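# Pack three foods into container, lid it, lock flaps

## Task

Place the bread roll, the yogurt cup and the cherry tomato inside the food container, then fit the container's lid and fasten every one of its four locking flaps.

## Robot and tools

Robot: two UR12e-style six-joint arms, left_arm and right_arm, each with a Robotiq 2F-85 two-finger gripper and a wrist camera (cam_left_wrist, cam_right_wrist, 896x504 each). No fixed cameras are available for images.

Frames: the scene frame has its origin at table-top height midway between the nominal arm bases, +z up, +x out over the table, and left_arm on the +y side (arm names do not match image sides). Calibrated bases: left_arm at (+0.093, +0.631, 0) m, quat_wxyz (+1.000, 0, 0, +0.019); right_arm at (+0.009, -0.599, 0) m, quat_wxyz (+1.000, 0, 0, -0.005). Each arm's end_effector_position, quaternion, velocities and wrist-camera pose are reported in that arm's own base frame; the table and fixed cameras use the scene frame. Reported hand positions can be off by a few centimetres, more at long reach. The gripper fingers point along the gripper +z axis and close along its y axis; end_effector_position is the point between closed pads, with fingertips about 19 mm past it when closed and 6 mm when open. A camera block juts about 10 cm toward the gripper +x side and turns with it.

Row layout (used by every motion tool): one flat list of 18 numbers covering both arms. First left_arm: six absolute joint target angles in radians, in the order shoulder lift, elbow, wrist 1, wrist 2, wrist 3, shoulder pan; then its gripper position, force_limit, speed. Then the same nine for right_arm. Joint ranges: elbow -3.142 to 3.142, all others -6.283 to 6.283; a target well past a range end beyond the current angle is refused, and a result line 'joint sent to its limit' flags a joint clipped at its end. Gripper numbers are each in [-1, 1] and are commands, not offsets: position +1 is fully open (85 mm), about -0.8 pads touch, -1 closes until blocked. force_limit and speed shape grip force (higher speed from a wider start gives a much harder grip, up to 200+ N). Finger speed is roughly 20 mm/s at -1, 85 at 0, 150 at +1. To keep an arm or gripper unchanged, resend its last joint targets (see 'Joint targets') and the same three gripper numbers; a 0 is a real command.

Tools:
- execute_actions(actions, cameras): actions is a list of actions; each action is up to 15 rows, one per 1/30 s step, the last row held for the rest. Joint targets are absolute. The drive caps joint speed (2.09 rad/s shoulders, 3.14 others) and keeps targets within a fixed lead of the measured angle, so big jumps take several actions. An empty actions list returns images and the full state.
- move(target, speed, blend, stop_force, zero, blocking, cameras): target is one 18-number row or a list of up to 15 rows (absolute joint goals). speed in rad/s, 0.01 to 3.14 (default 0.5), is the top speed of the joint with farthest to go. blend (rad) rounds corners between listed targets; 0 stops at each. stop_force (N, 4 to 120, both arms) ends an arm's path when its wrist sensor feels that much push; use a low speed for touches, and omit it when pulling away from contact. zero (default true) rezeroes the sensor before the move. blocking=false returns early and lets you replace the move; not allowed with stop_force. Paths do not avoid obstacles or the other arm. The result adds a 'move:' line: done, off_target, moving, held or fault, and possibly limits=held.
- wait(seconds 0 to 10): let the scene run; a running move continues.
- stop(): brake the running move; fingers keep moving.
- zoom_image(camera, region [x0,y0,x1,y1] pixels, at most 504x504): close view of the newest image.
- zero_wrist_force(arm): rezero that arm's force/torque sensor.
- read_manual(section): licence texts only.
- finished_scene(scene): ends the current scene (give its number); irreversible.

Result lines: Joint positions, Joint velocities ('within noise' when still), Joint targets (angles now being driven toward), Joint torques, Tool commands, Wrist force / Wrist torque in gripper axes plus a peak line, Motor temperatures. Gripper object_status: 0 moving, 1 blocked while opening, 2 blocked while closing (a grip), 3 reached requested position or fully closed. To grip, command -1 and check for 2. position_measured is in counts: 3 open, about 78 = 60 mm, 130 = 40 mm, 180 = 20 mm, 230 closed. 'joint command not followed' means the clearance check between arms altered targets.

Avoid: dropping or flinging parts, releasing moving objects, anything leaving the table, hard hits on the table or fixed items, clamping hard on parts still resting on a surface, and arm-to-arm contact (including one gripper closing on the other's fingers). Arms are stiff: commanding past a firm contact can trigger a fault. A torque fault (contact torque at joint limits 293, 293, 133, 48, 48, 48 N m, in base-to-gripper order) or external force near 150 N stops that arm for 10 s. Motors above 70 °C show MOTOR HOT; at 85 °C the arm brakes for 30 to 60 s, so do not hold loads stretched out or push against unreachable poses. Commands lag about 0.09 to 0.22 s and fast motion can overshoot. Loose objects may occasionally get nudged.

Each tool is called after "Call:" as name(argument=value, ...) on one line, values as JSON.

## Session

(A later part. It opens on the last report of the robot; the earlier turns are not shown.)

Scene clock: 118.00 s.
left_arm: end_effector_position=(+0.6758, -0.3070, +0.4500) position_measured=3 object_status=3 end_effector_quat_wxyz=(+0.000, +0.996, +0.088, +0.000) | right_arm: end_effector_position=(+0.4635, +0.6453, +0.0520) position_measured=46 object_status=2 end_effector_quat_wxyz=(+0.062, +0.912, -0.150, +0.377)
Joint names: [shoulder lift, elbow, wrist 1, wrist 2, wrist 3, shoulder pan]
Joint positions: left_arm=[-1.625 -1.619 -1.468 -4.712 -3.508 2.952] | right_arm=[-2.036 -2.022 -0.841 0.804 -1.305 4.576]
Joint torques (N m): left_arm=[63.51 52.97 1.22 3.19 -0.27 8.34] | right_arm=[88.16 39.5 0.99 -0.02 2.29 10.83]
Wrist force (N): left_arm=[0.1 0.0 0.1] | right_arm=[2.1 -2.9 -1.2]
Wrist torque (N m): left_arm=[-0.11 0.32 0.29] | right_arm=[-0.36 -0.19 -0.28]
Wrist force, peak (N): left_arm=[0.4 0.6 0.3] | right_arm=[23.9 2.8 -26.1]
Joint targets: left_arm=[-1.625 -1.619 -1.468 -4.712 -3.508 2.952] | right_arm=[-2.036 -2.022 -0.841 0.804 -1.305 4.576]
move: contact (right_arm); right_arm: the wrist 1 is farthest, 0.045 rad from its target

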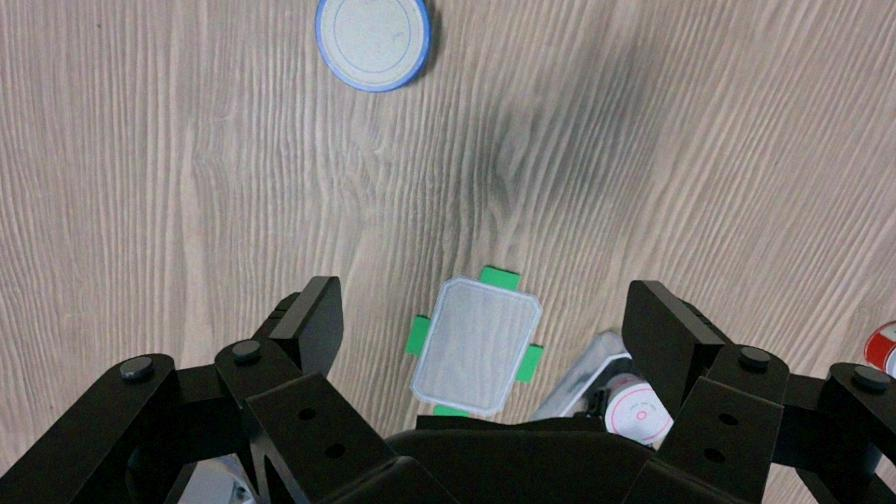

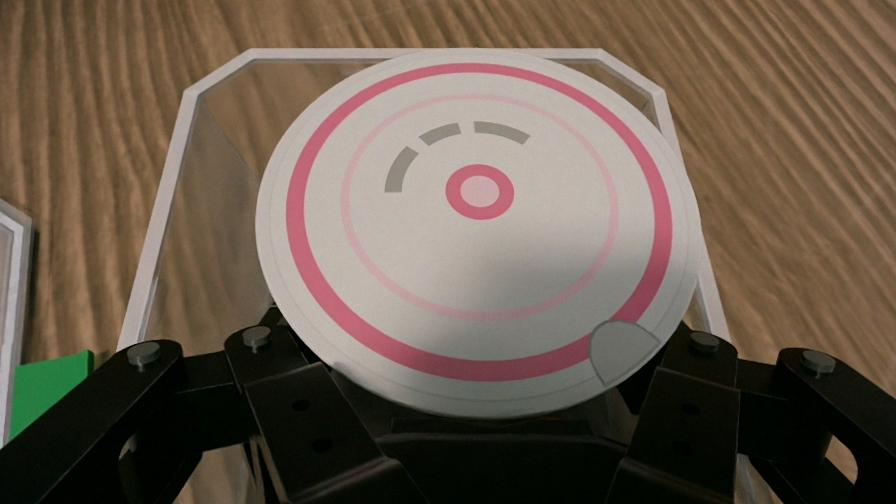

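Call:
move(target=[[-1.6249,-1.6194,-1.4681,-4.7124,-3.5075,2.952,1,-0.8,0,-1.98,-2.0124,-0.9065,0.8036,-1.3049,4.5756,-1,-0.8,-0.9],[-1.6249,-1.6194,-1.4681,-4.7124,-3.5075,2.952,1,-0.8,0,-1.9938,-1.9905,-0.9121,0.8031,-1.3085,4.5730,-1,-0.8,-0.9]], speed=0.05, cameras=["cam_right_wrist","cam_left_wrist"])

Scene clock: 120.83 s.
left_arm: end_effector_position=(+0.6758, -0.3070, +0.4500) position_measured=3 object_status=3 end_effector_quat_wxyz=(+0.000, +0.996, +0.088, +0.000) | right_arm: end_effector_position=(+0.4667, +0.6537, +0.0900) position_measured=46 object_status=2 end_effector_quat_wxyz=(+0.062, +0.912, -0.150, +0.377)
Joint names: [shoulder lift, elbow, wrist 1, wrist 2, wrist 3, shoulder pan]
Joint positions: left_arm=[-1.625 -1.619 -1.468 -4.712 -3.508 2.952] | right_arm=[-1.994 -1.991 -0.912 0.803 -1.308 4.573]
Joint torques (N m): left_arm=[60.58 52.21 1.33 3.03 -0.43 6.76] | right_arm=[65.9 44.61 0.92 -4.48 -2.25 -13.11]
Wrist force (N): left_arm=[0.1 -0.1 -0.2] | right_arm=[-1.2 -1.2 2.7]
Wrist torque (N m): left_arm=[-0.12 0.32 0.29] | right_arm=[-0.04 -0.14 0.05]
Wrist force, peak (N): left_arm=[0.4 0.6 0.3] | right_arm=[2.7 -2.9 -1.9]
Joint targets: left_arm=[-1.625 -1.619 -1.468 -4.712 -3.508 2.952] | right_arm=[-1.994 -1.990 -0.912 0.803 -1.308 4.573]
move: done

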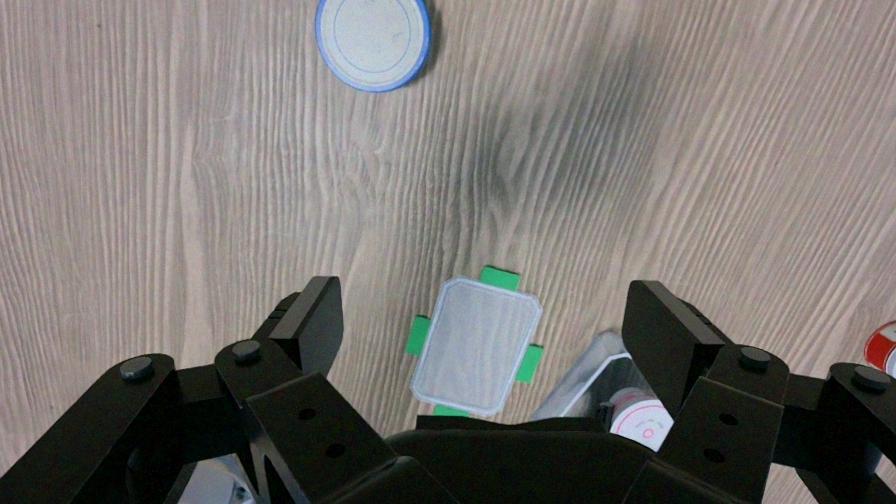

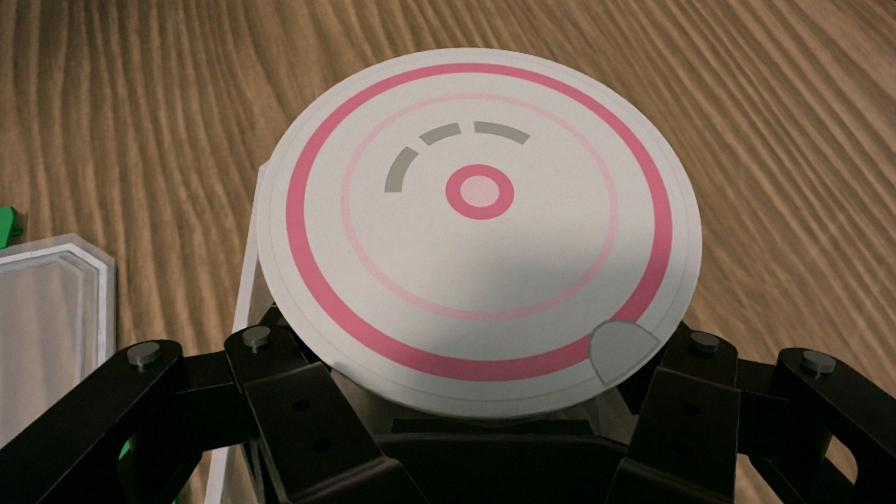

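Call:
move(target=[-1.6249,-1.6194,-1.4681,-4.7124,-3.5075,2.952,1,-0.8,0,-2.0384,-1.9955,-0.8618,0.803,-1.3095,4.5723,-1,-0.8,-0.9], speed=0.03, stop_force=5, cameras=["cam_right_wrist","cam_left_wrist"])

Call:
zoom_image(camera="cam_left_wrist", region=[500, 300, 720, 470])

Scene clock: 123.77 s.
left_arm: end_effector_position=(+0.6758, -0.3070, +0.4500) position_measured=3 object_status=3 end_effector_quat_wxyz=(+0.000, +0.996, +0.088, +0.000) | right_arm: end_effector_position=(+0.4676, +0.6566, +0.0600) position_measured=46 object_status=2 end_effector_quat_wxyz=(+0.062, +0.912, -0.150, +0.377)
Joint names: [shoulder lift, elbow, wrist 1, wrist 2, wrist 3, shoulder pan]
Joint positions: left_arm=[-1.625 -1.619 -1.468 -4.712 -3.508 2.952] | right_arm=[-2.038 -1.995 -0.862 0.803 -1.31 4.572]
Joint torques (N m): left_arm=[61.54 53.84 1.45 2.86 -0.41 8.08] | right_arm=[67 23.87 7.4 -4.32 -2.2 -14.29]
Wrist force (N): left_arm=[0.0 0.0 -0.1] | right_arm=[-1.1 -1.4 2.3]
Wrist torque (N m): left_arm=[-0.11 0.35 0.29] | right_arm=[-0.10 -0.16 0.04]
Wrist force, peak (N): left_arm=[0.5 0.1 0.4] | right_arm=[-1.8 -1.1 2.8]
Joint targets: left_arm=[-1.625 -1.619 -1.468 -4.712 -3.508 2.952] | right_arm=[-2.038 -1.996 -0.862 0.803 -1.309 4.572]
move: done

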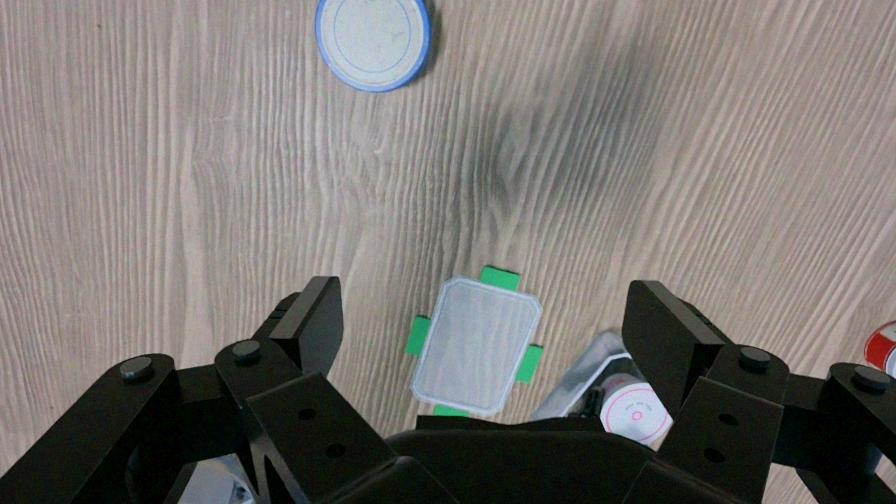

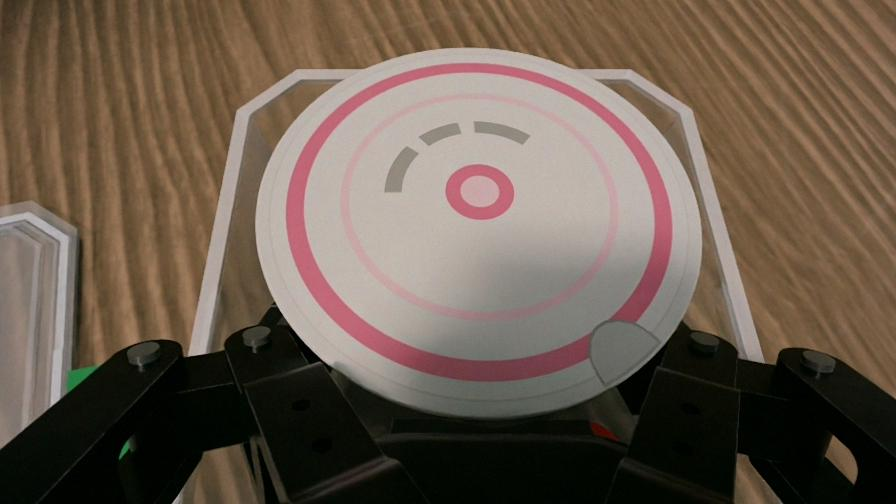

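Scaled by 2.291 from the camera's 896x504 image, which has a finer 1280x720 frame.

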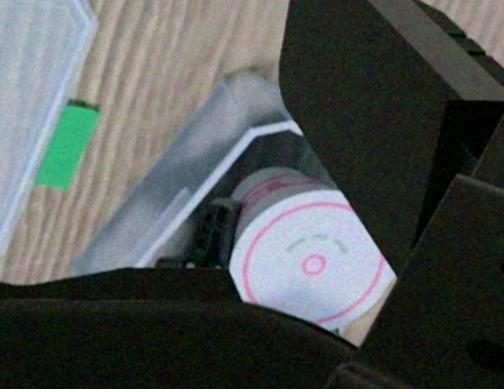

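Call:
move(target=[-1.6249,-1.6194,-1.4681,-4.7124,-3.5075,2.952,1,-0.8,0,-2.0840,-2.0042,-0.8075,0.803,-1.3095,4.5723,-1,-0.8,-0.9], speed=0.02, stop_force=5, cameras=["cam_right_wrist","cam_left_wrist"])

Call:
zoom_image(camera="cam_left_wrist", region=[500, 300, 720, 470])

Scene clock: 126.00 s.
left_arm: end_effector_position=(+0.6758, -0.3070, +0.4500) position_measured=3 object_status=3 end_effector_quat_wxyz=(+0.000, +0.996, +0.088, +0.000) | right_arm: end_effector_position=(+0.4676, +0.6568, +0.0516) position_measured=46 object_status=2 end_effector_quat_wxyz=(+0.062, +0.912, -0.150, +0.377)
Joint names: [shoulder lift, elbow, wrist 1, wrist 2, wrist 3, shoulder pan]
Joint positions: left_arm=[-1.625 -1.619 -1.468 -4.712 -3.508 2.952] | right_arm=[-2.05 -1.998 -0.848 0.803 -1.31 4.572]
Joint torques (N m): left_arm=[64.06 53.6 1.17 3.04 -0.08 8.75] | right_arm=[90.6 41.03 0.92 -0.06 -2.16 -7.15]
Wrist force (N): left_arm=[-0.3 0.2 0.3] | right_arm=[-1.0 -0.7 1.6]
Wrist torque (N m): left_arm=[-0.07 0.39 0.29] | right_arm=[0.05 -0.13 0.10]
Wrist force, peak (N): left_arm=[0.5 0.3 0.3] | right_arm=[4.5 0.4 -4.6]
Joint targets: left_arm=[-1.625 -1.619 -1.468 -4.712 -3.508 2.952] | right_arm=[-2.050 -1.998 -0.848 0.803 -1.309 4.572]
move: contact (right_arm); right_arm: the wrist 1 is farthest, 0.040 rad from its target

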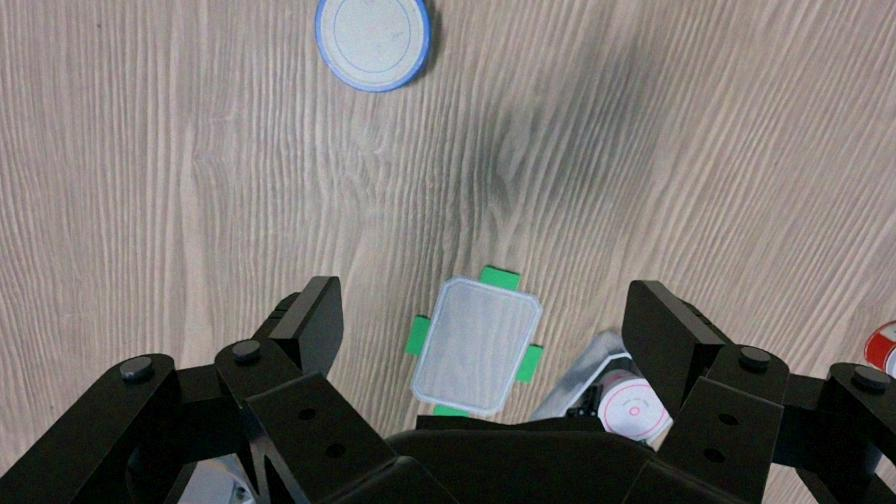

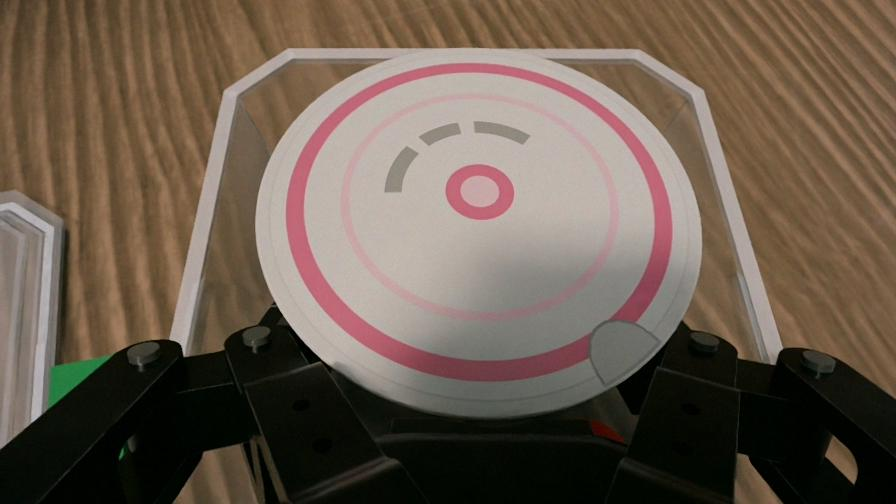

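Scaled by 2.291 from the camera's 896x504 image, which has a finer 1280x720 frame.

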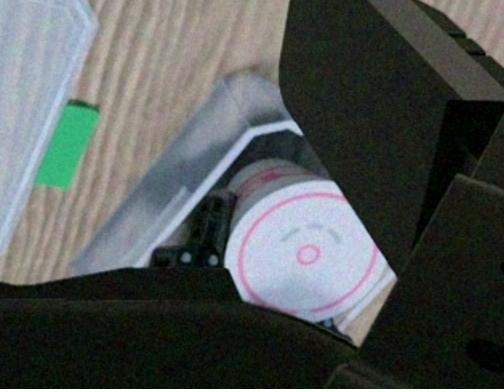

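Call:
move(target=[[-1.6249,-1.6194,-1.4681,-4.7124,-3.5075,2.952,1,-0.8,0,-1.9938,-1.9905,-0.9121,0.8031,-1.3085,4.5730,-1,-0.8,-0.9],[-1.6249,-1.6194,-1.4681,-4.7124,-3.5075,2.952,1,-0.8,0,-1.9653,-1.9611,-0.8271,1.1365,-1.4725,4.4745,-1,-0.8,-0.9]], speed=0.08, cameras=["cam_right_wrist","cam_left_wrist"])

Call:
zoom_image(camera="cam_left_wrist", region=[500, 300, 720, 470])

Scene clock: 132.60 s.
left_arm: end_effector_position=(+0.6758, -0.3070, +0.4500) position_measured=3 object_status=3 end_effector_quat_wxyz=(+0.000, +0.996, +0.088, +0.000) | right_arm: end_effector_position=(+0.4619, +0.6587, +0.0801) position_measured=46 object_status=2 end_effector_quat_wxyz=(+0.035, +0.963, -0.159, +0.214)
Joint names: [shoulder lift, elbow, wrist 1, wrist 2, wrist 3, shoulder pan]
Joint positions: left_arm=[-1.625 -1.619 -1.468 -4.712 -3.508 2.952] | right_arm=[-1.965 -1.961 -0.827 1.136 -1.472 4.475]
Joint torques (N m): left_arm=[62.96 52.11 1.93 2.52 -0.18 7.47] | right_arm=[89.3 47.18 7.57 -0.06 -1.86 -12.17]
Wrist force (N): left_arm=[0.0 -0.1 0.2] | right_arm=[-1.4 -1.0 2.7]
Wrist torque (N m): left_arm=[-0.13 0.34 0.28] | right_arm=[0.00 0.01 -0.03]
Wrist force, peak (N): left_arm=[0.5 0.3 0.3] | right_arm=[-1.2 -1.5 3.3]
Joint targets: left_arm=[-1.625 -1.619 -1.468 -4.712 -3.508 2.952] | right_arm=[-1.965 -1.961 -0.827 1.137 -1.473 4.474]
move: done

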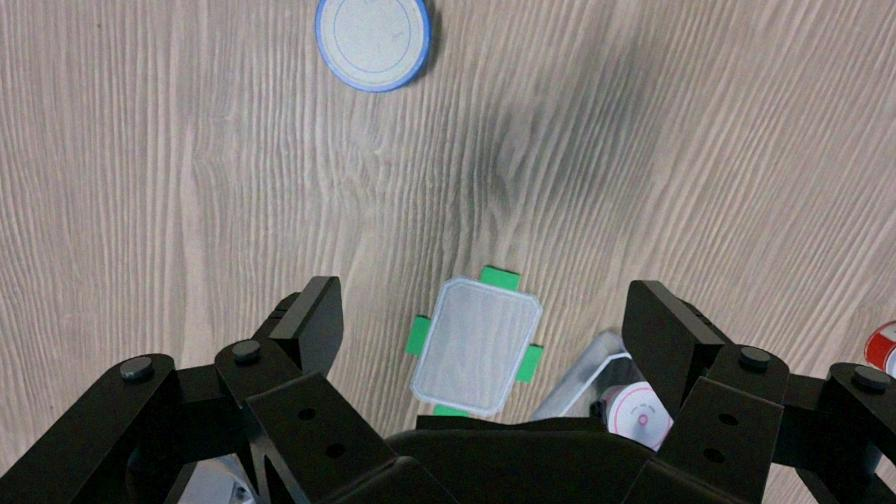

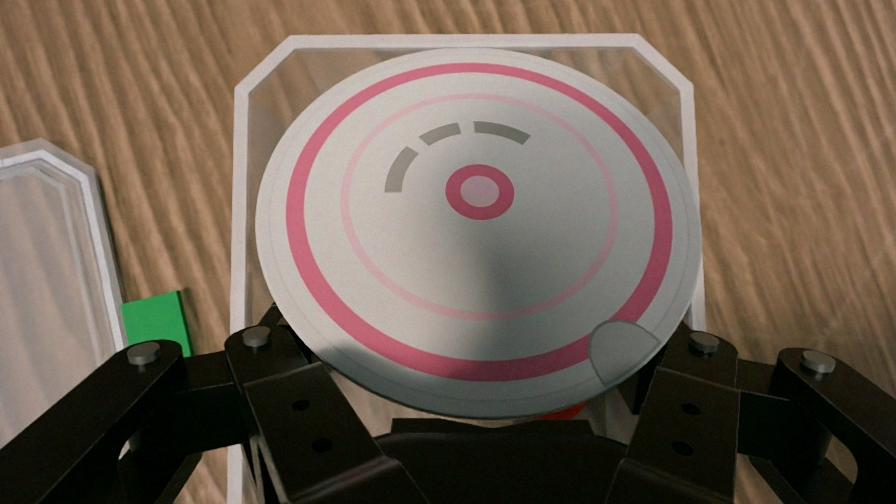

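Scaled by 2.291 from the camera's 896x504 image, which has a finer 1280x720 frame.

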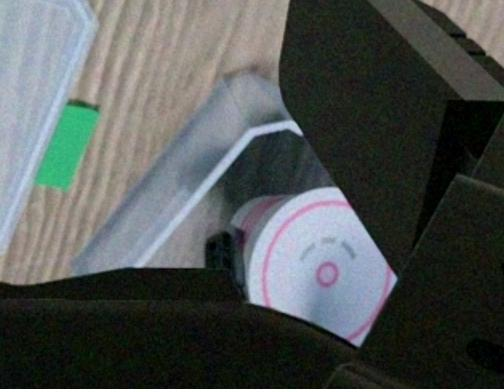

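Call:
move(target=[[-1.6249,-1.6194,-1.4681,-4.7124,-3.5075,2.952,1,-0.8,0,-2.0041,-1.9747,-0.7747,1.1365,-1.4725,4.4745,-1,-0.8,-0.9],[-1.6249,-1.6194,-1.4681,-4.7124,-3.5075,2.952,1,-0.8,0,-2.0228,-1.9801,-0.7506,1.1365,-1.4725,4.4745,-1,-0.8,-0.9]], speed=0.02, stop_force=5, cameras=["cam_right_wrist","cam_left_wrist"])

Call:
zoom_image(camera="cam_left_wrist", region=[500, 300, 720, 470])

Scene clock: 137.67 s.
left_arm: end_effector_position=(+0.6758, -0.3070, +0.4500) position_measured=3 object_status=3 end_effector_quat_wxyz=(+0.000, +0.996, +0.088, +0.000) | right_arm: end_effector_position=(+0.4619, +0.6589, +0.0409) position_measured=46 object_status=2 end_effector_quat_wxyz=(+0.035, +0.963, -0.159, +0.213)
Joint names: [shoulder lift, elbow, wrist 1, wrist 2, wrist 3, shoulder pan]
Joint positions: left_arm=[-1.625 -1.619 -1.468 -4.712 -3.508 2.952] | right_arm=[-2.016 -1.978 -0.759 1.137 -1.473 4.474]
Joint torques (N m): left_arm=[61.11 52.37 1.55 2.96 -0.02 7.09] | right_arm=[85.73 42.16 1.31 0.1 -2.35 -7.96]
Wrist force (N): left_arm=[0.1 0.2 0.4] | right_arm=[1.2 -0.4 -2.2]
Wrist torque (N m): left_arm=[-0.08 0.32 0.28] | right_arm=[0.28 -0.13 0.06]
Wrist force, peak (N): left_arm=[0.6 0.3 -0.1] | right_arm=[3.5 2.3 -10.2]
Joint targets: left_arm=[-1.625 -1.619 -1.468 -4.712 -3.508 2.952] | right_arm=[-2.016 -1.978 -0.759 1.137 -1.473 4.474]
move: contact (right_arm); path passed 1 of 2 targets

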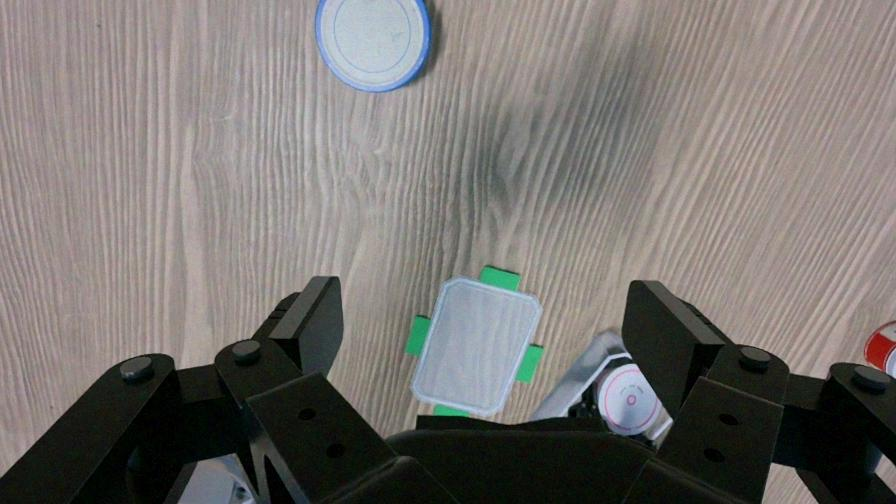

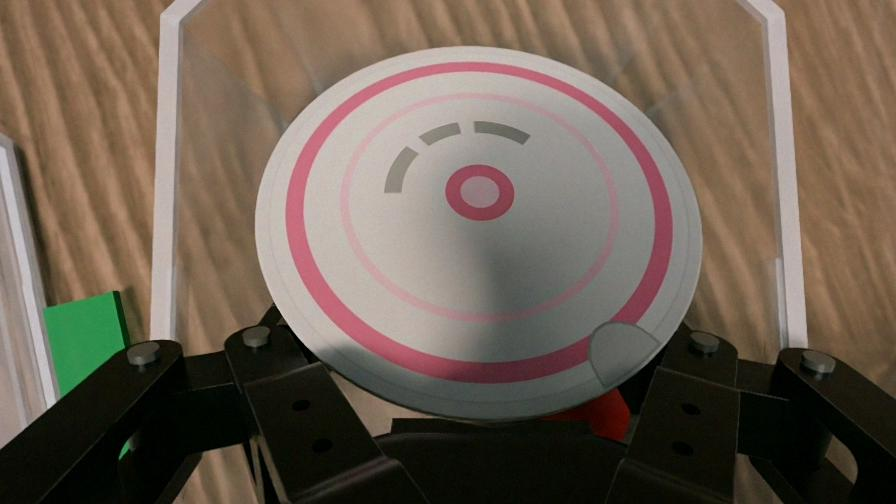

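Scaled by 2.291 from the camera's 896x504 image, which has a finer 1280x720 frame.

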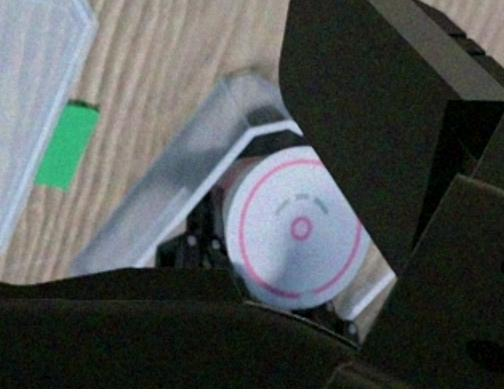

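Call:
move(target=[-1.6249,-1.6194,-1.4681,-4.7124,-3.5075,2.952,1,-0.8,0,-2.016,-1.978,-0.759,1.1365,-1.4725,4.4745,0.71,-0.8,-1], cameras=["cam_right_wrist","cam_left_wrist"])

Call:
zoom_image(camera="cam_left_wrist", region=[500, 300, 720, 470])

Scene clock: 138.43 s.
left_arm: end_effector_position=(+0.6758, -0.3070, +0.4500) position_measured=3 object_status=3 end_effector_quat_wxyz=(+0.000, +0.996, +0.088, +0.000) | right_arm: end_effector_position=(+0.4619, +0.6590, +0.0411) position_measured=40 object_status=3 end_effector_quat_wxyz=(+0.035, +0.963, -0.159, +0.213)
Joint names: [shoulder lift, elbow, wrist 1, wrist 2, wrist 3, shoulder pan]
Joint positions: left_arm=[-1.625 -1.619 -1.468 -4.712 -3.508 2.952] | right_arm=[-2.016 -1.978 -0.759 1.137 -1.473 4.474]
Joint torques (N m): left_arm=[60.85 53.13 1.25 2.96 0.02 6.35] | right_arm=[89.25 46.06 5.43 0.24 -2.36 -9.57]
Wrist force (N): left_arm=[0.4 0.2 0.0] | right_arm=[0.0 -0.1 0.1]
Wrist torque (N m): left_arm=[-0.08 0.27 0.28] | right_arm=[0.09 -0.09 -0.02]
Wrist force, peak (N): left_arm=[0.3 0.4 0.0] | right_arm=[1.5 -0.4 -3.3]
Joint targets: left_arm=[-1.625 -1.619 -1.468 -4.712 -3.508 2.952] | right_arm=[-2.016 -1.978 -0.759 1.137 -1.473 4.474]
move: done

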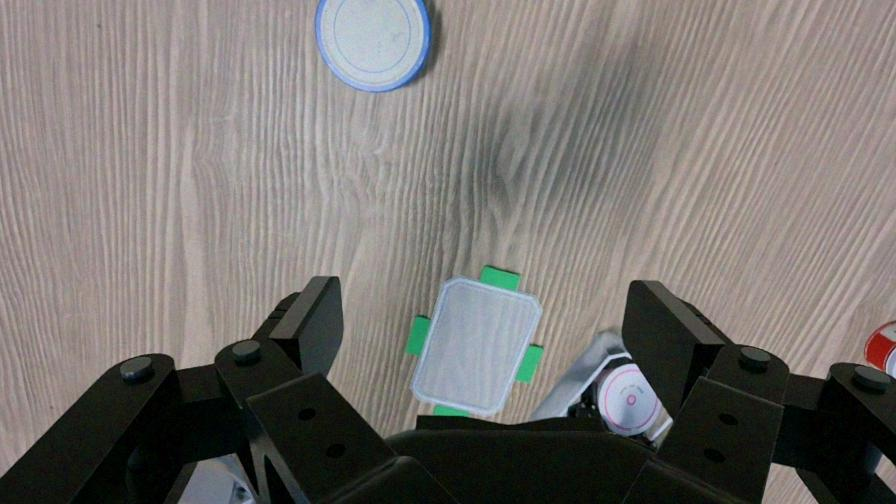

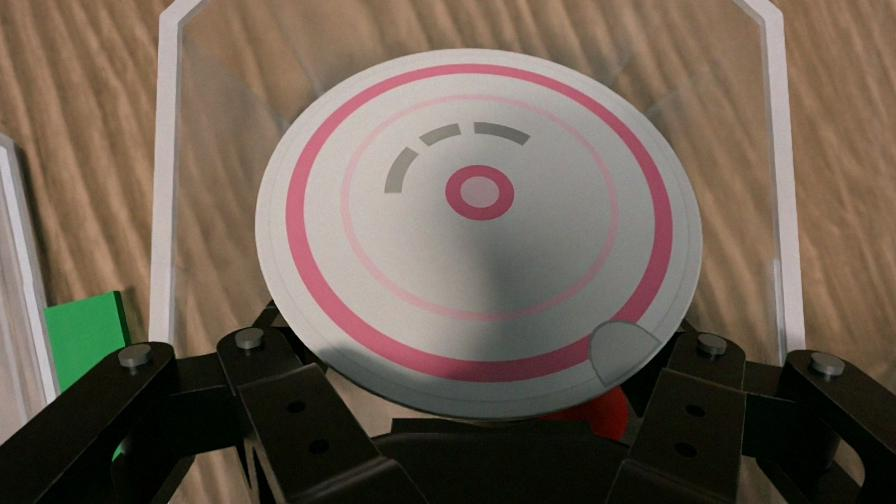

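Scaled by 2.291 from the camera's 896x504 image, which has a finer 1280x720 frame.

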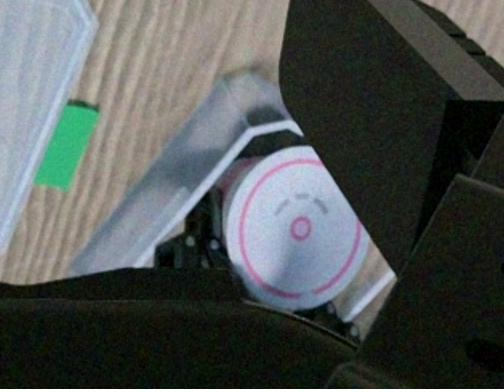

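Call:
move(target=[-1.6249,-1.6194,-1.4681,-4.7124,-3.5075,2.952,1,-0.8,0,-1.9777,-1.9696,-0.8138,1.1371,-1.4543,4.4910,0.71,-0.8,-1], speed=0.02, cameras=["cam_right_wrist","cam_left_wrist"])

Call:
zoom_image(camera="cam_left_wrist", region=[500, 300, 720, 470])

Scene clock: 141.87 s.
left_arm: end_effector_position=(+0.6758, -0.3070, +0.4500) position_measured=3 object_status=3 end_effector_quat_wxyz=(+0.000, +0.996, +0.088, +0.000) | right_arm: end_effector_position=(+0.4500, +0.6629, +0.0679) position_measured=40 object_status=3 end_effector_quat_wxyz=(+0.035, +0.963, -0.159, +0.214)
Joint names: [shoulder lift, elbow, wrist 1, wrist 2, wrist 3, shoulder pan]
Joint positions: left_arm=[-1.625 -1.619 -1.468 -4.712 -3.508 2.952] | right_arm=[-1.978 -1.97 -0.814 1.137 -1.454 4.491]
Joint torques (N m): left_arm=[60.95 53.41 1.63 2.95 0.22 7.26] | right_arm=[89.41 46.98 1.63 0.65 1.8 20.46]
Wrist force (N): left_arm=[0.1 -0.1 0.2] | right_arm=[-0.8 -1.1 1.2]
Wrist torque (N m): left_arm=[-0.13 0.32 0.29] | right_arm=[-0.02 0.00 -0.14]
Wrist force, peak (N): left_arm=[0.3 0.5 0.3] | right_arm=[-0.6 -1.6 1.8]
Joint targets: left_arm=[-1.625 -1.619 -1.468 -4.712 -3.508 2.952] | right_arm=[-1.978 -1.970 -0.814 1.137 -1.454 4.491]
move: done

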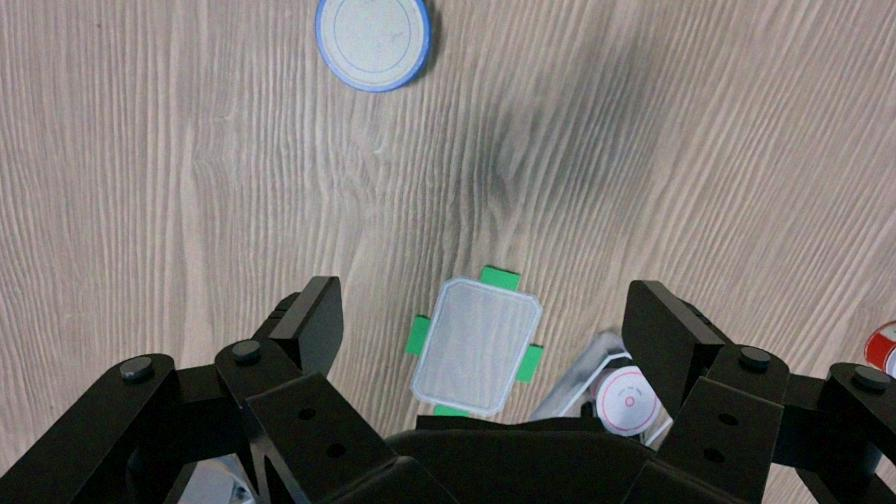

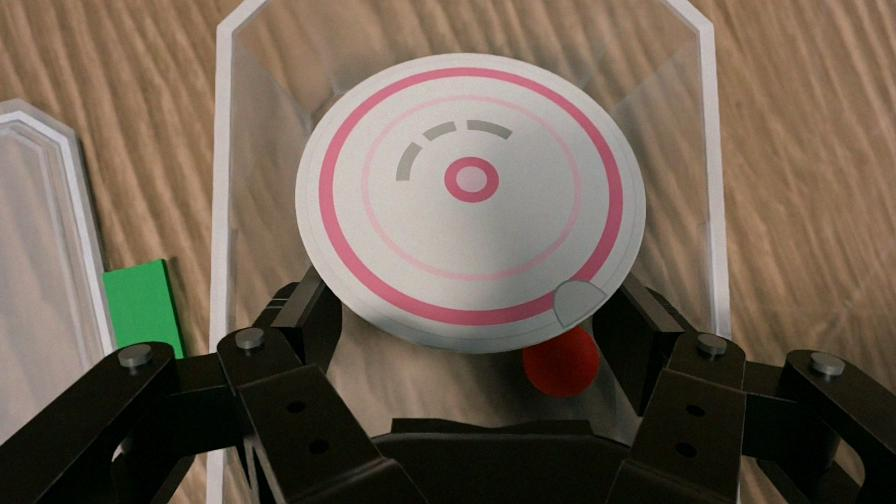

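Scaled by 2.291 from the camera's 896x504 image, which has a finer 1280x720 frame.

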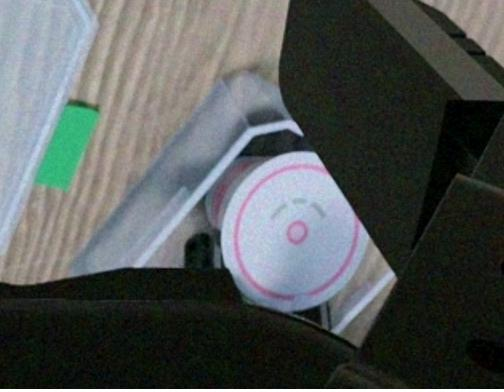

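Call:
move(target=[-1.6249,-1.6194,-1.4681,-4.7124,-3.5075,2.952,1,-0.8,0,-1.8636,-1.9204,-1.0027,1.1404,-1.3934,4.5465,0.71,-0.8,-1], speed=0.1, cameras=["cam_right_wrist","cam_left_wrist"])

Scene clock: 144.37 s.
left_arm: end_effector_position=(+0.6758, -0.3070, +0.4500) position_measured=3 object_status=3 end_effector_quat_wxyz=(+0.000, +0.996, +0.088, +0.000) | right_arm: end_effector_position=(+0.4100, +0.6764, +0.1586) position_measured=40 object_status=3 end_effector_quat_wxyz=(+0.035, +0.963, -0.159, +0.214)
Joint names: [shoulder lift, elbow, wrist 1, wrist 2, wrist 3, shoulder pan]
Joint positions: left_arm=[-1.625 -1.619 -1.468 -4.712 -3.508 2.952] | right_arm=[-1.864 -1.92 -1.003 1.14 -1.393 4.546]
Joint torques (N m): left_arm=[62.7 52.23 1.13 3.19 0.35 5.72] | right_arm=[80.2 50.55 1.75 1.23 2.02 19.1]
Wrist force (N): left_arm=[-0.2 0.2 0.0] | right_arm=[-0.6 -1.5 0.7]
Wrist torque (N m): left_arm=[-0.09 0.37 0.29] | right_arm=[-0.13 0.08 -0.19]
Wrist force, peak (N): left_arm=[0.5 0.1 0.3] | right_arm=[-1.2 -1.6 2.2]
Joint targets: left_arm=[-1.625 -1.619 -1.468 -4.712 -3.508 2.952] | right_arm=[-1.864 -1.920 -1.003 1.140 -1.393 4.546]
move: done

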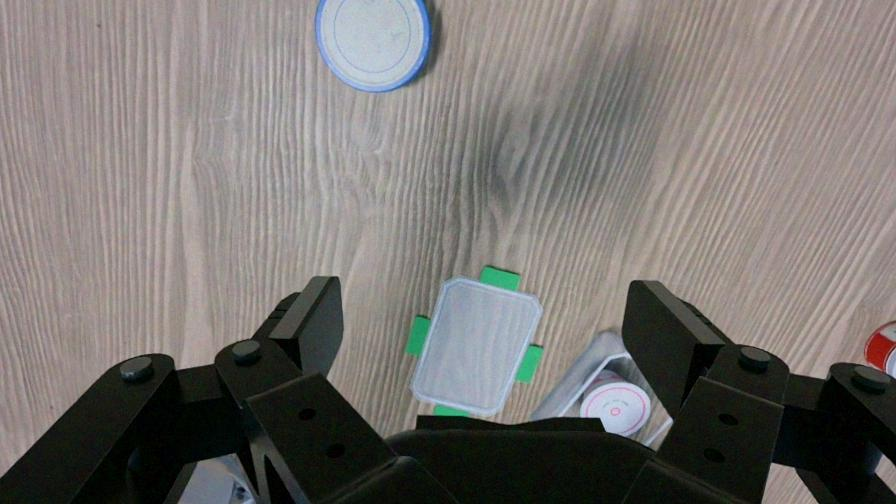

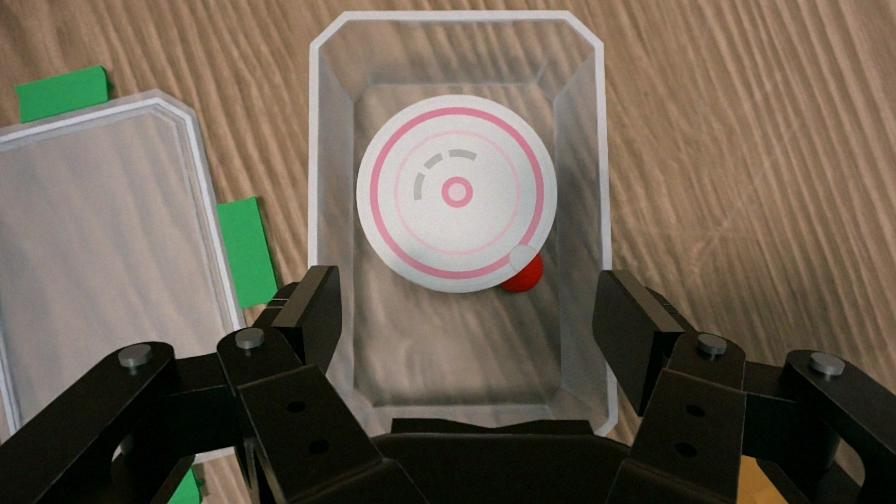

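Call:
move(target=[[-1.6249,-1.6194,-1.4681,-4.7124,-3.5075,2.952,1,-0.8,0,-1.8853,-1.9256,-1.0082,1.0573,-1.3553,4.5727,-1,-0.8,-0.5],[-1.6249,-1.6194,-1.4681,-4.7124,-3.5075,2.952,1,-0.8,0,-2.0221,-1.9850,-0.8120,1.0573,-1.3553,4.5727,-1,-0.8,-0.5]], speed=0.06, stop_force=6, cameras=["cam_right_wrist","cam_left_wrist"])

Scene clock: 149.97 s.
left_arm: end_effector_position=(+0.6758, -0.3070, +0.4500) position_measured=3 object_status=3 end_effector_quat_wxyz=(+0.000, +0.996, +0.088, +0.000) | right_arm: end_effector_position=(+0.4126, +0.6822, +0.0798) position_measured=231 object_status=3 end_effector_quat_wxyz=(+0.042, +0.953, -0.157, +0.255)
Joint names: [shoulder lift, elbow, wrist 1, wrist 2, wrist 3, shoulder pan]
Joint positions: left_arm=[-1.625 -1.619 -1.468 -4.712 -3.508 2.952] | right_arm=[-1.971 -1.963 -0.886 1.057 -1.355 4.573]
Joint torques (N m): left_arm=[62.49 53.67 1.5 2.33 -0.15 5.5] | right_arm=[86.27 46.64 1.08 -0.64 2.06 0.8]
Wrist force (N): left_arm=[0.4 0.1 0.0] | right_arm=[-0.9 -1.4 1.2]
Wrist torque (N m): left_arm=[-0.09 0.27 0.28] | right_arm=[-0.04 0.01 -0.18]
Wrist force, peak (N): left_arm=[0.2 0.7 0.0] | right_arm=[0.7 -2.4 -10.8]
Joint targets: left_arm=[-1.625 -1.619 -1.468 -4.712 -3.508 2.952] | right_arm=[-1.971 -1.963 -0.886 1.057 -1.355 4.573]
move: contact (right_arm); path passed 1 of 2 targets; right_arm: the wrist 1 is farthest, 0.074 rad from its target

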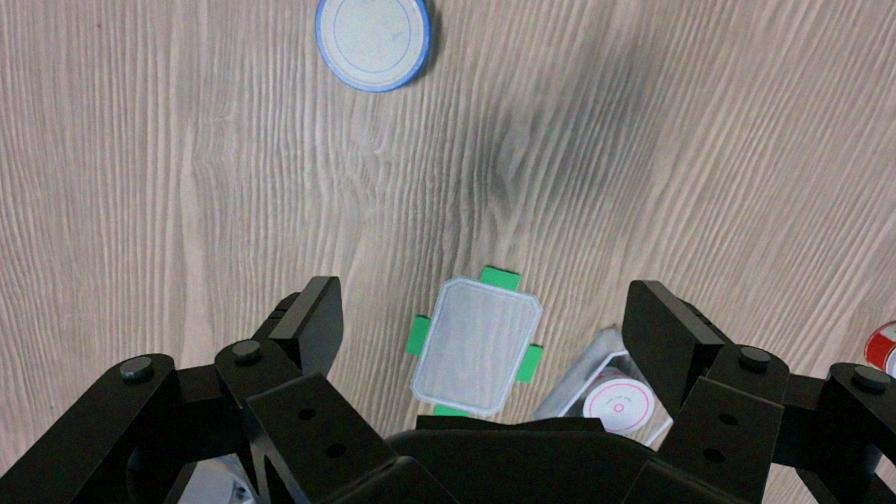

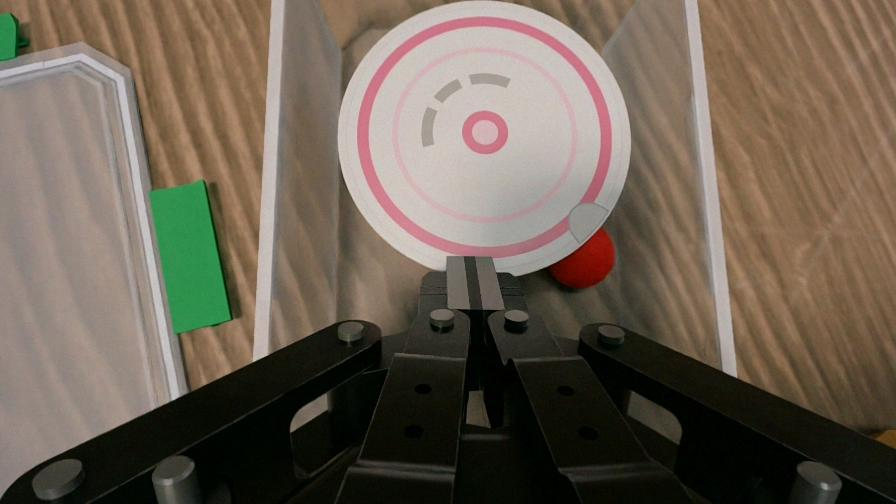

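Call:
move(target=[[-1.6249,-1.6194,-1.4681,-4.7124,-3.5075,2.952,1,-0.8,0,-1.9414,-1.9568,-0.9282,1.0588,-1.3405,4.5857,-1,-0.8,-0.5],[-1.6249,-1.6194,-1.4681,-4.7124,-3.5075,2.952,1,-0.8,0,-2.0143,-1.9833,-0.8288,1.0588,-1.3405,4.5857,-1,-0.8,-0.5]], speed=0.04, stop_force=6, cameras=["cam_right_wrist","cam_left_wrist"])

Scene clock: 154.97 s.
left_arm: end_effector_position=(+0.6758, -0.3070, +0.4500) position_measured=3 object_status=3 end_effector_quat_wxyz=(+0.000, +0.996, +0.088, +0.000) | right_arm: end_effector_position=(+0.4028, +0.6830, +0.0429) position_measured=231 object_status=3 end_effector_quat_wxyz=(+0.042, +0.953, -0.157, +0.255)
Joint names: [shoulder lift, elbow, wrist 1, wrist 2, wrist 3, shoulder pan]
Joint positions: left_arm=[-1.625 -1.619 -1.468 -4.712 -3.507 2.952] | right_arm=[-2.014 -1.983 -0.829 1.059 -1.34 4.586]
Joint torques (N m): left_arm=[62.32 51.79 1.53 2.87 0.63 6.56] | right_arm=[66.07 25.5 7.47 0.07 2.06 22.45]
Wrist force (N): left_arm=[0.3 0.4 0.1] | right_arm=[-0.9 -1.8 0.7]
Wrist torque (N m): left_arm=[-0.04 0.29 0.28] | right_arm=[-0.13 0.05 -0.18]
Wrist force, peak (N): left_arm=[0.1 0.7 -0.1] | right_arm=[-0.5 -2.0 1.6]
Joint targets: left_arm=[-1.625 -1.619 -1.468 -4.712 -3.508 2.952] | right_arm=[-2.014 -1.983 -0.829 1.059 -1.341 4.586]
move: done

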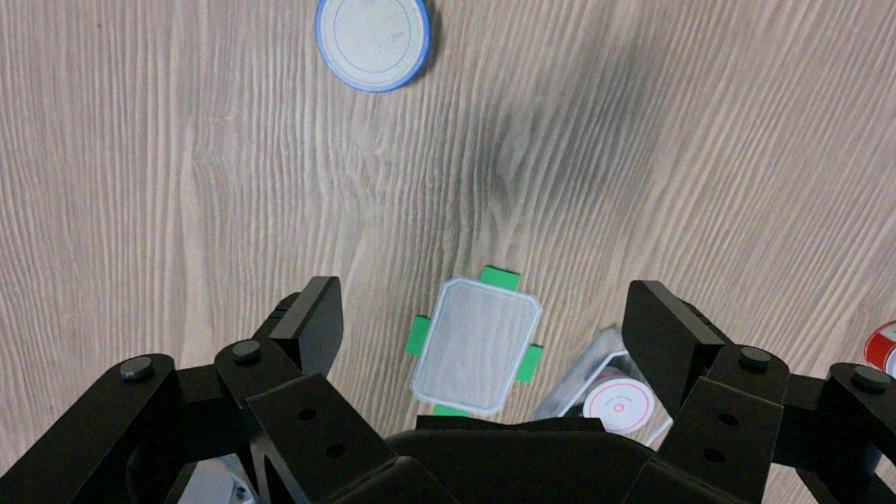

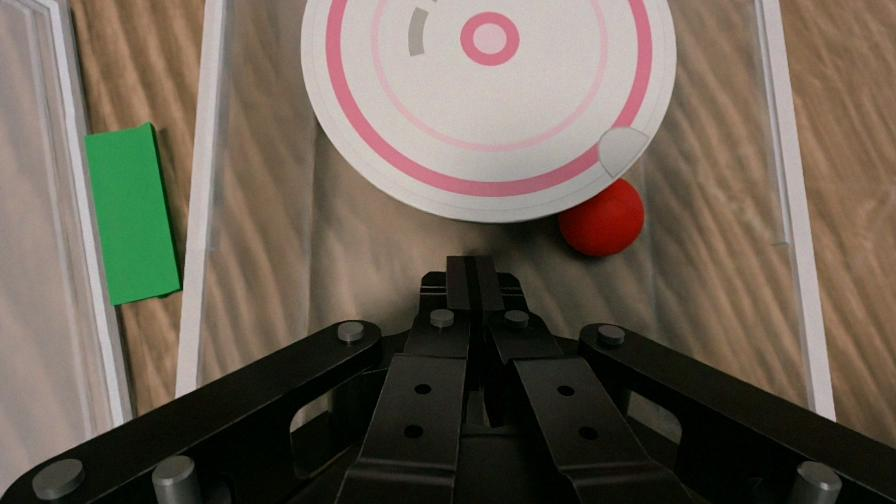

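Call:
move(target=[-1.6249,-1.6194,-1.4681,-4.7124,-3.5075,2.952,1,-0.8,0,-2.0198,-1.9817,-0.8001,1.0542,-1.3908,4.5416,-1,-0.8,-0.5], speed=0.02, stop_force=6, cameras=["cam_right_wrist","cam_left_wrist"])

Scene clock: 158.43 s.
left_arm: end_effector_position=(+0.6758, -0.3070, +0.4500) position_measured=3 object_status=3 end_effector_quat_wxyz=(+0.000, +0.996, +0.088, +0.000) | right_arm: end_effector_position=(+0.4350, +0.6721, +0.0430) position_measured=231 object_status=3 end_effector_quat_wxyz=(+0.042, +0.953, -0.157, +0.255)
Joint names: [shoulder lift, elbow, wrist 1, wrist 2, wrist 3, shoulder pan]
Joint positions: left_arm=[-1.625 -1.619 -1.468 -4.712 -3.507 2.952] | right_arm=[-2.02 -1.982 -0.8 1.054 -1.391 4.542]
Joint torques (N m): left_arm=[61.38 52.56 1.53 2.97 0.46 4.96] | right_arm=[66.85 45.14 7.7 -3.58 -2.35 -12.13]
Wrist force (N): left_arm=[0.1 0.2 -0.1] | right_arm=[-0.6 -1.0 1.3]
Wrist torque (N m): left_arm=[-0.08 0.33 0.29] | right_arm=[0.00 -0.13 -0.03]
Wrist force, peak (N): left_arm=[0.7 0.1 0.1] | right_arm=[-1.2 -1.7 1.3]
Joint targets: left_arm=[-1.625 -1.619 -1.468 -4.712 -3.508 2.952] | right_arm=[-2.020 -1.982 -0.800 1.054 -1.391 4.542]
move: done

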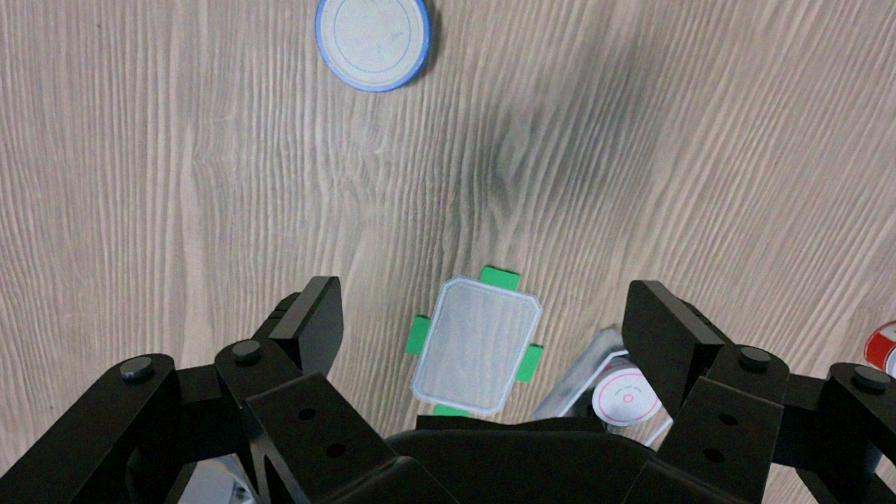

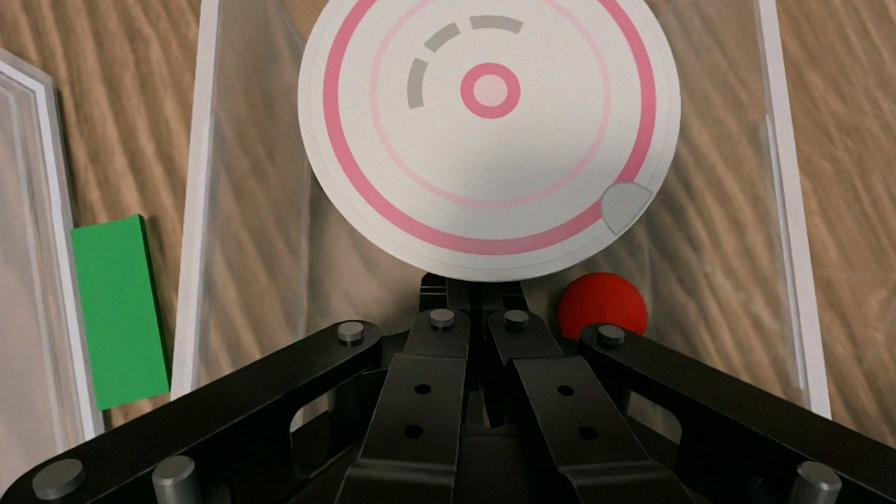

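Call:
move(target=[[-1.6249,-1.6194,-1.4681,-4.7124,-3.5075,2.952,1,-0.8,0,-2.0143,-1.9833,-0.8288,1.0588,-1.3405,4.5857,-1,-0.8,-0.5],[-1.6249,-1.6194,-1.4681,-4.7124,-3.5075,2.952,1,-0.8,0,-1.9414,-1.9568,-0.9282,1.0588,-1.3405,4.5857,-1,-0.8,-0.5],[-1.6249,-1.6194,-1.4681,-4.7124,-3.5075,2.952,1,-0.8,0,-1.8636,-1.9204,-1.0027,1.1404,-1.3934,4.5465,-1,-0.8,-0.5]], speed=[0.04,0.08,0.15], cameras=["cam_right_wrist"])

Scene clock: 162.80 s.
left_arm: end_effector_position=(+0.6758, -0.3070, +0.4500) position_measured=3 object_status=3 end_effector_quat_wxyz=(+0.000, +0.996, +0.088, +0.000) | right_arm: end_effector_position=(+0.4099, +0.6764, +0.1586) position_measured=231 object_status=3 end_effector_quat_wxyz=(+0.035, +0.963, -0.159, +0.214)
Joint names: [shoulder lift, elbow, wrist 1, wrist 2, wrist 3, shoulder pan]
Joint positions: left_arm=[-1.625 -1.619 -1.468 -4.712 -3.507 2.952] | right_arm=[-1.864 -1.92 -1.003 1.14 -1.393 4.547]
Joint torques (N m): left_arm=[62.32 52.55 1.74 2.49 0.35 4.92] | right_arm=[82.08 51.23 0.55 0.75 -2.47 -17.31]
Wrist force (N): left_arm=[0.3 0.1 0.0] | right_arm=[-0.1 -1.1 0.8]
Wrist torque (N m): left_arm=[-0.09 0.30 0.29] | right_arm=[-0.07 -0.01 -0.07]
Wrist force, peak (N): left_arm=[0.3 0.5 0.2] | right_arm=[-2.3 -1.5 1.2]
Joint targets: left_arm=[-1.625 -1.619 -1.468 -4.712 -3.508 2.952] | right_arm=[-1.864 -1.920 -1.003 1.140 -1.393 4.546]
move: done
Images, in order (width x height): cam_right_wrist 896x504.

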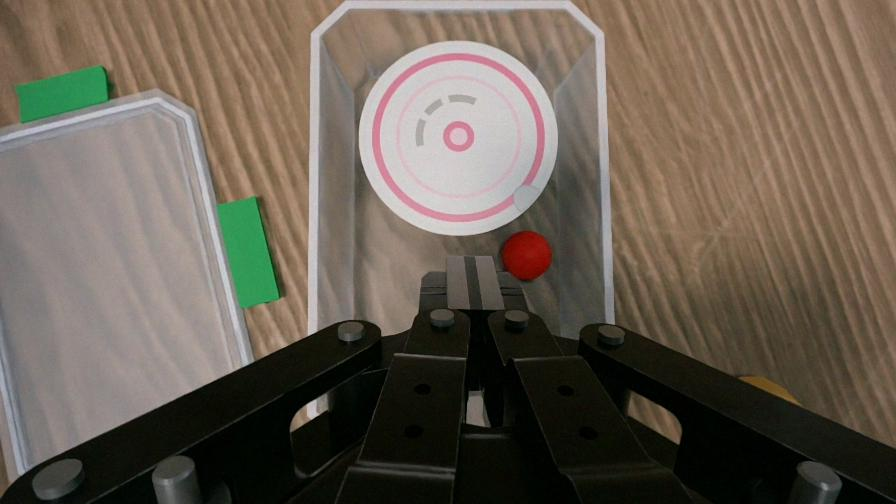

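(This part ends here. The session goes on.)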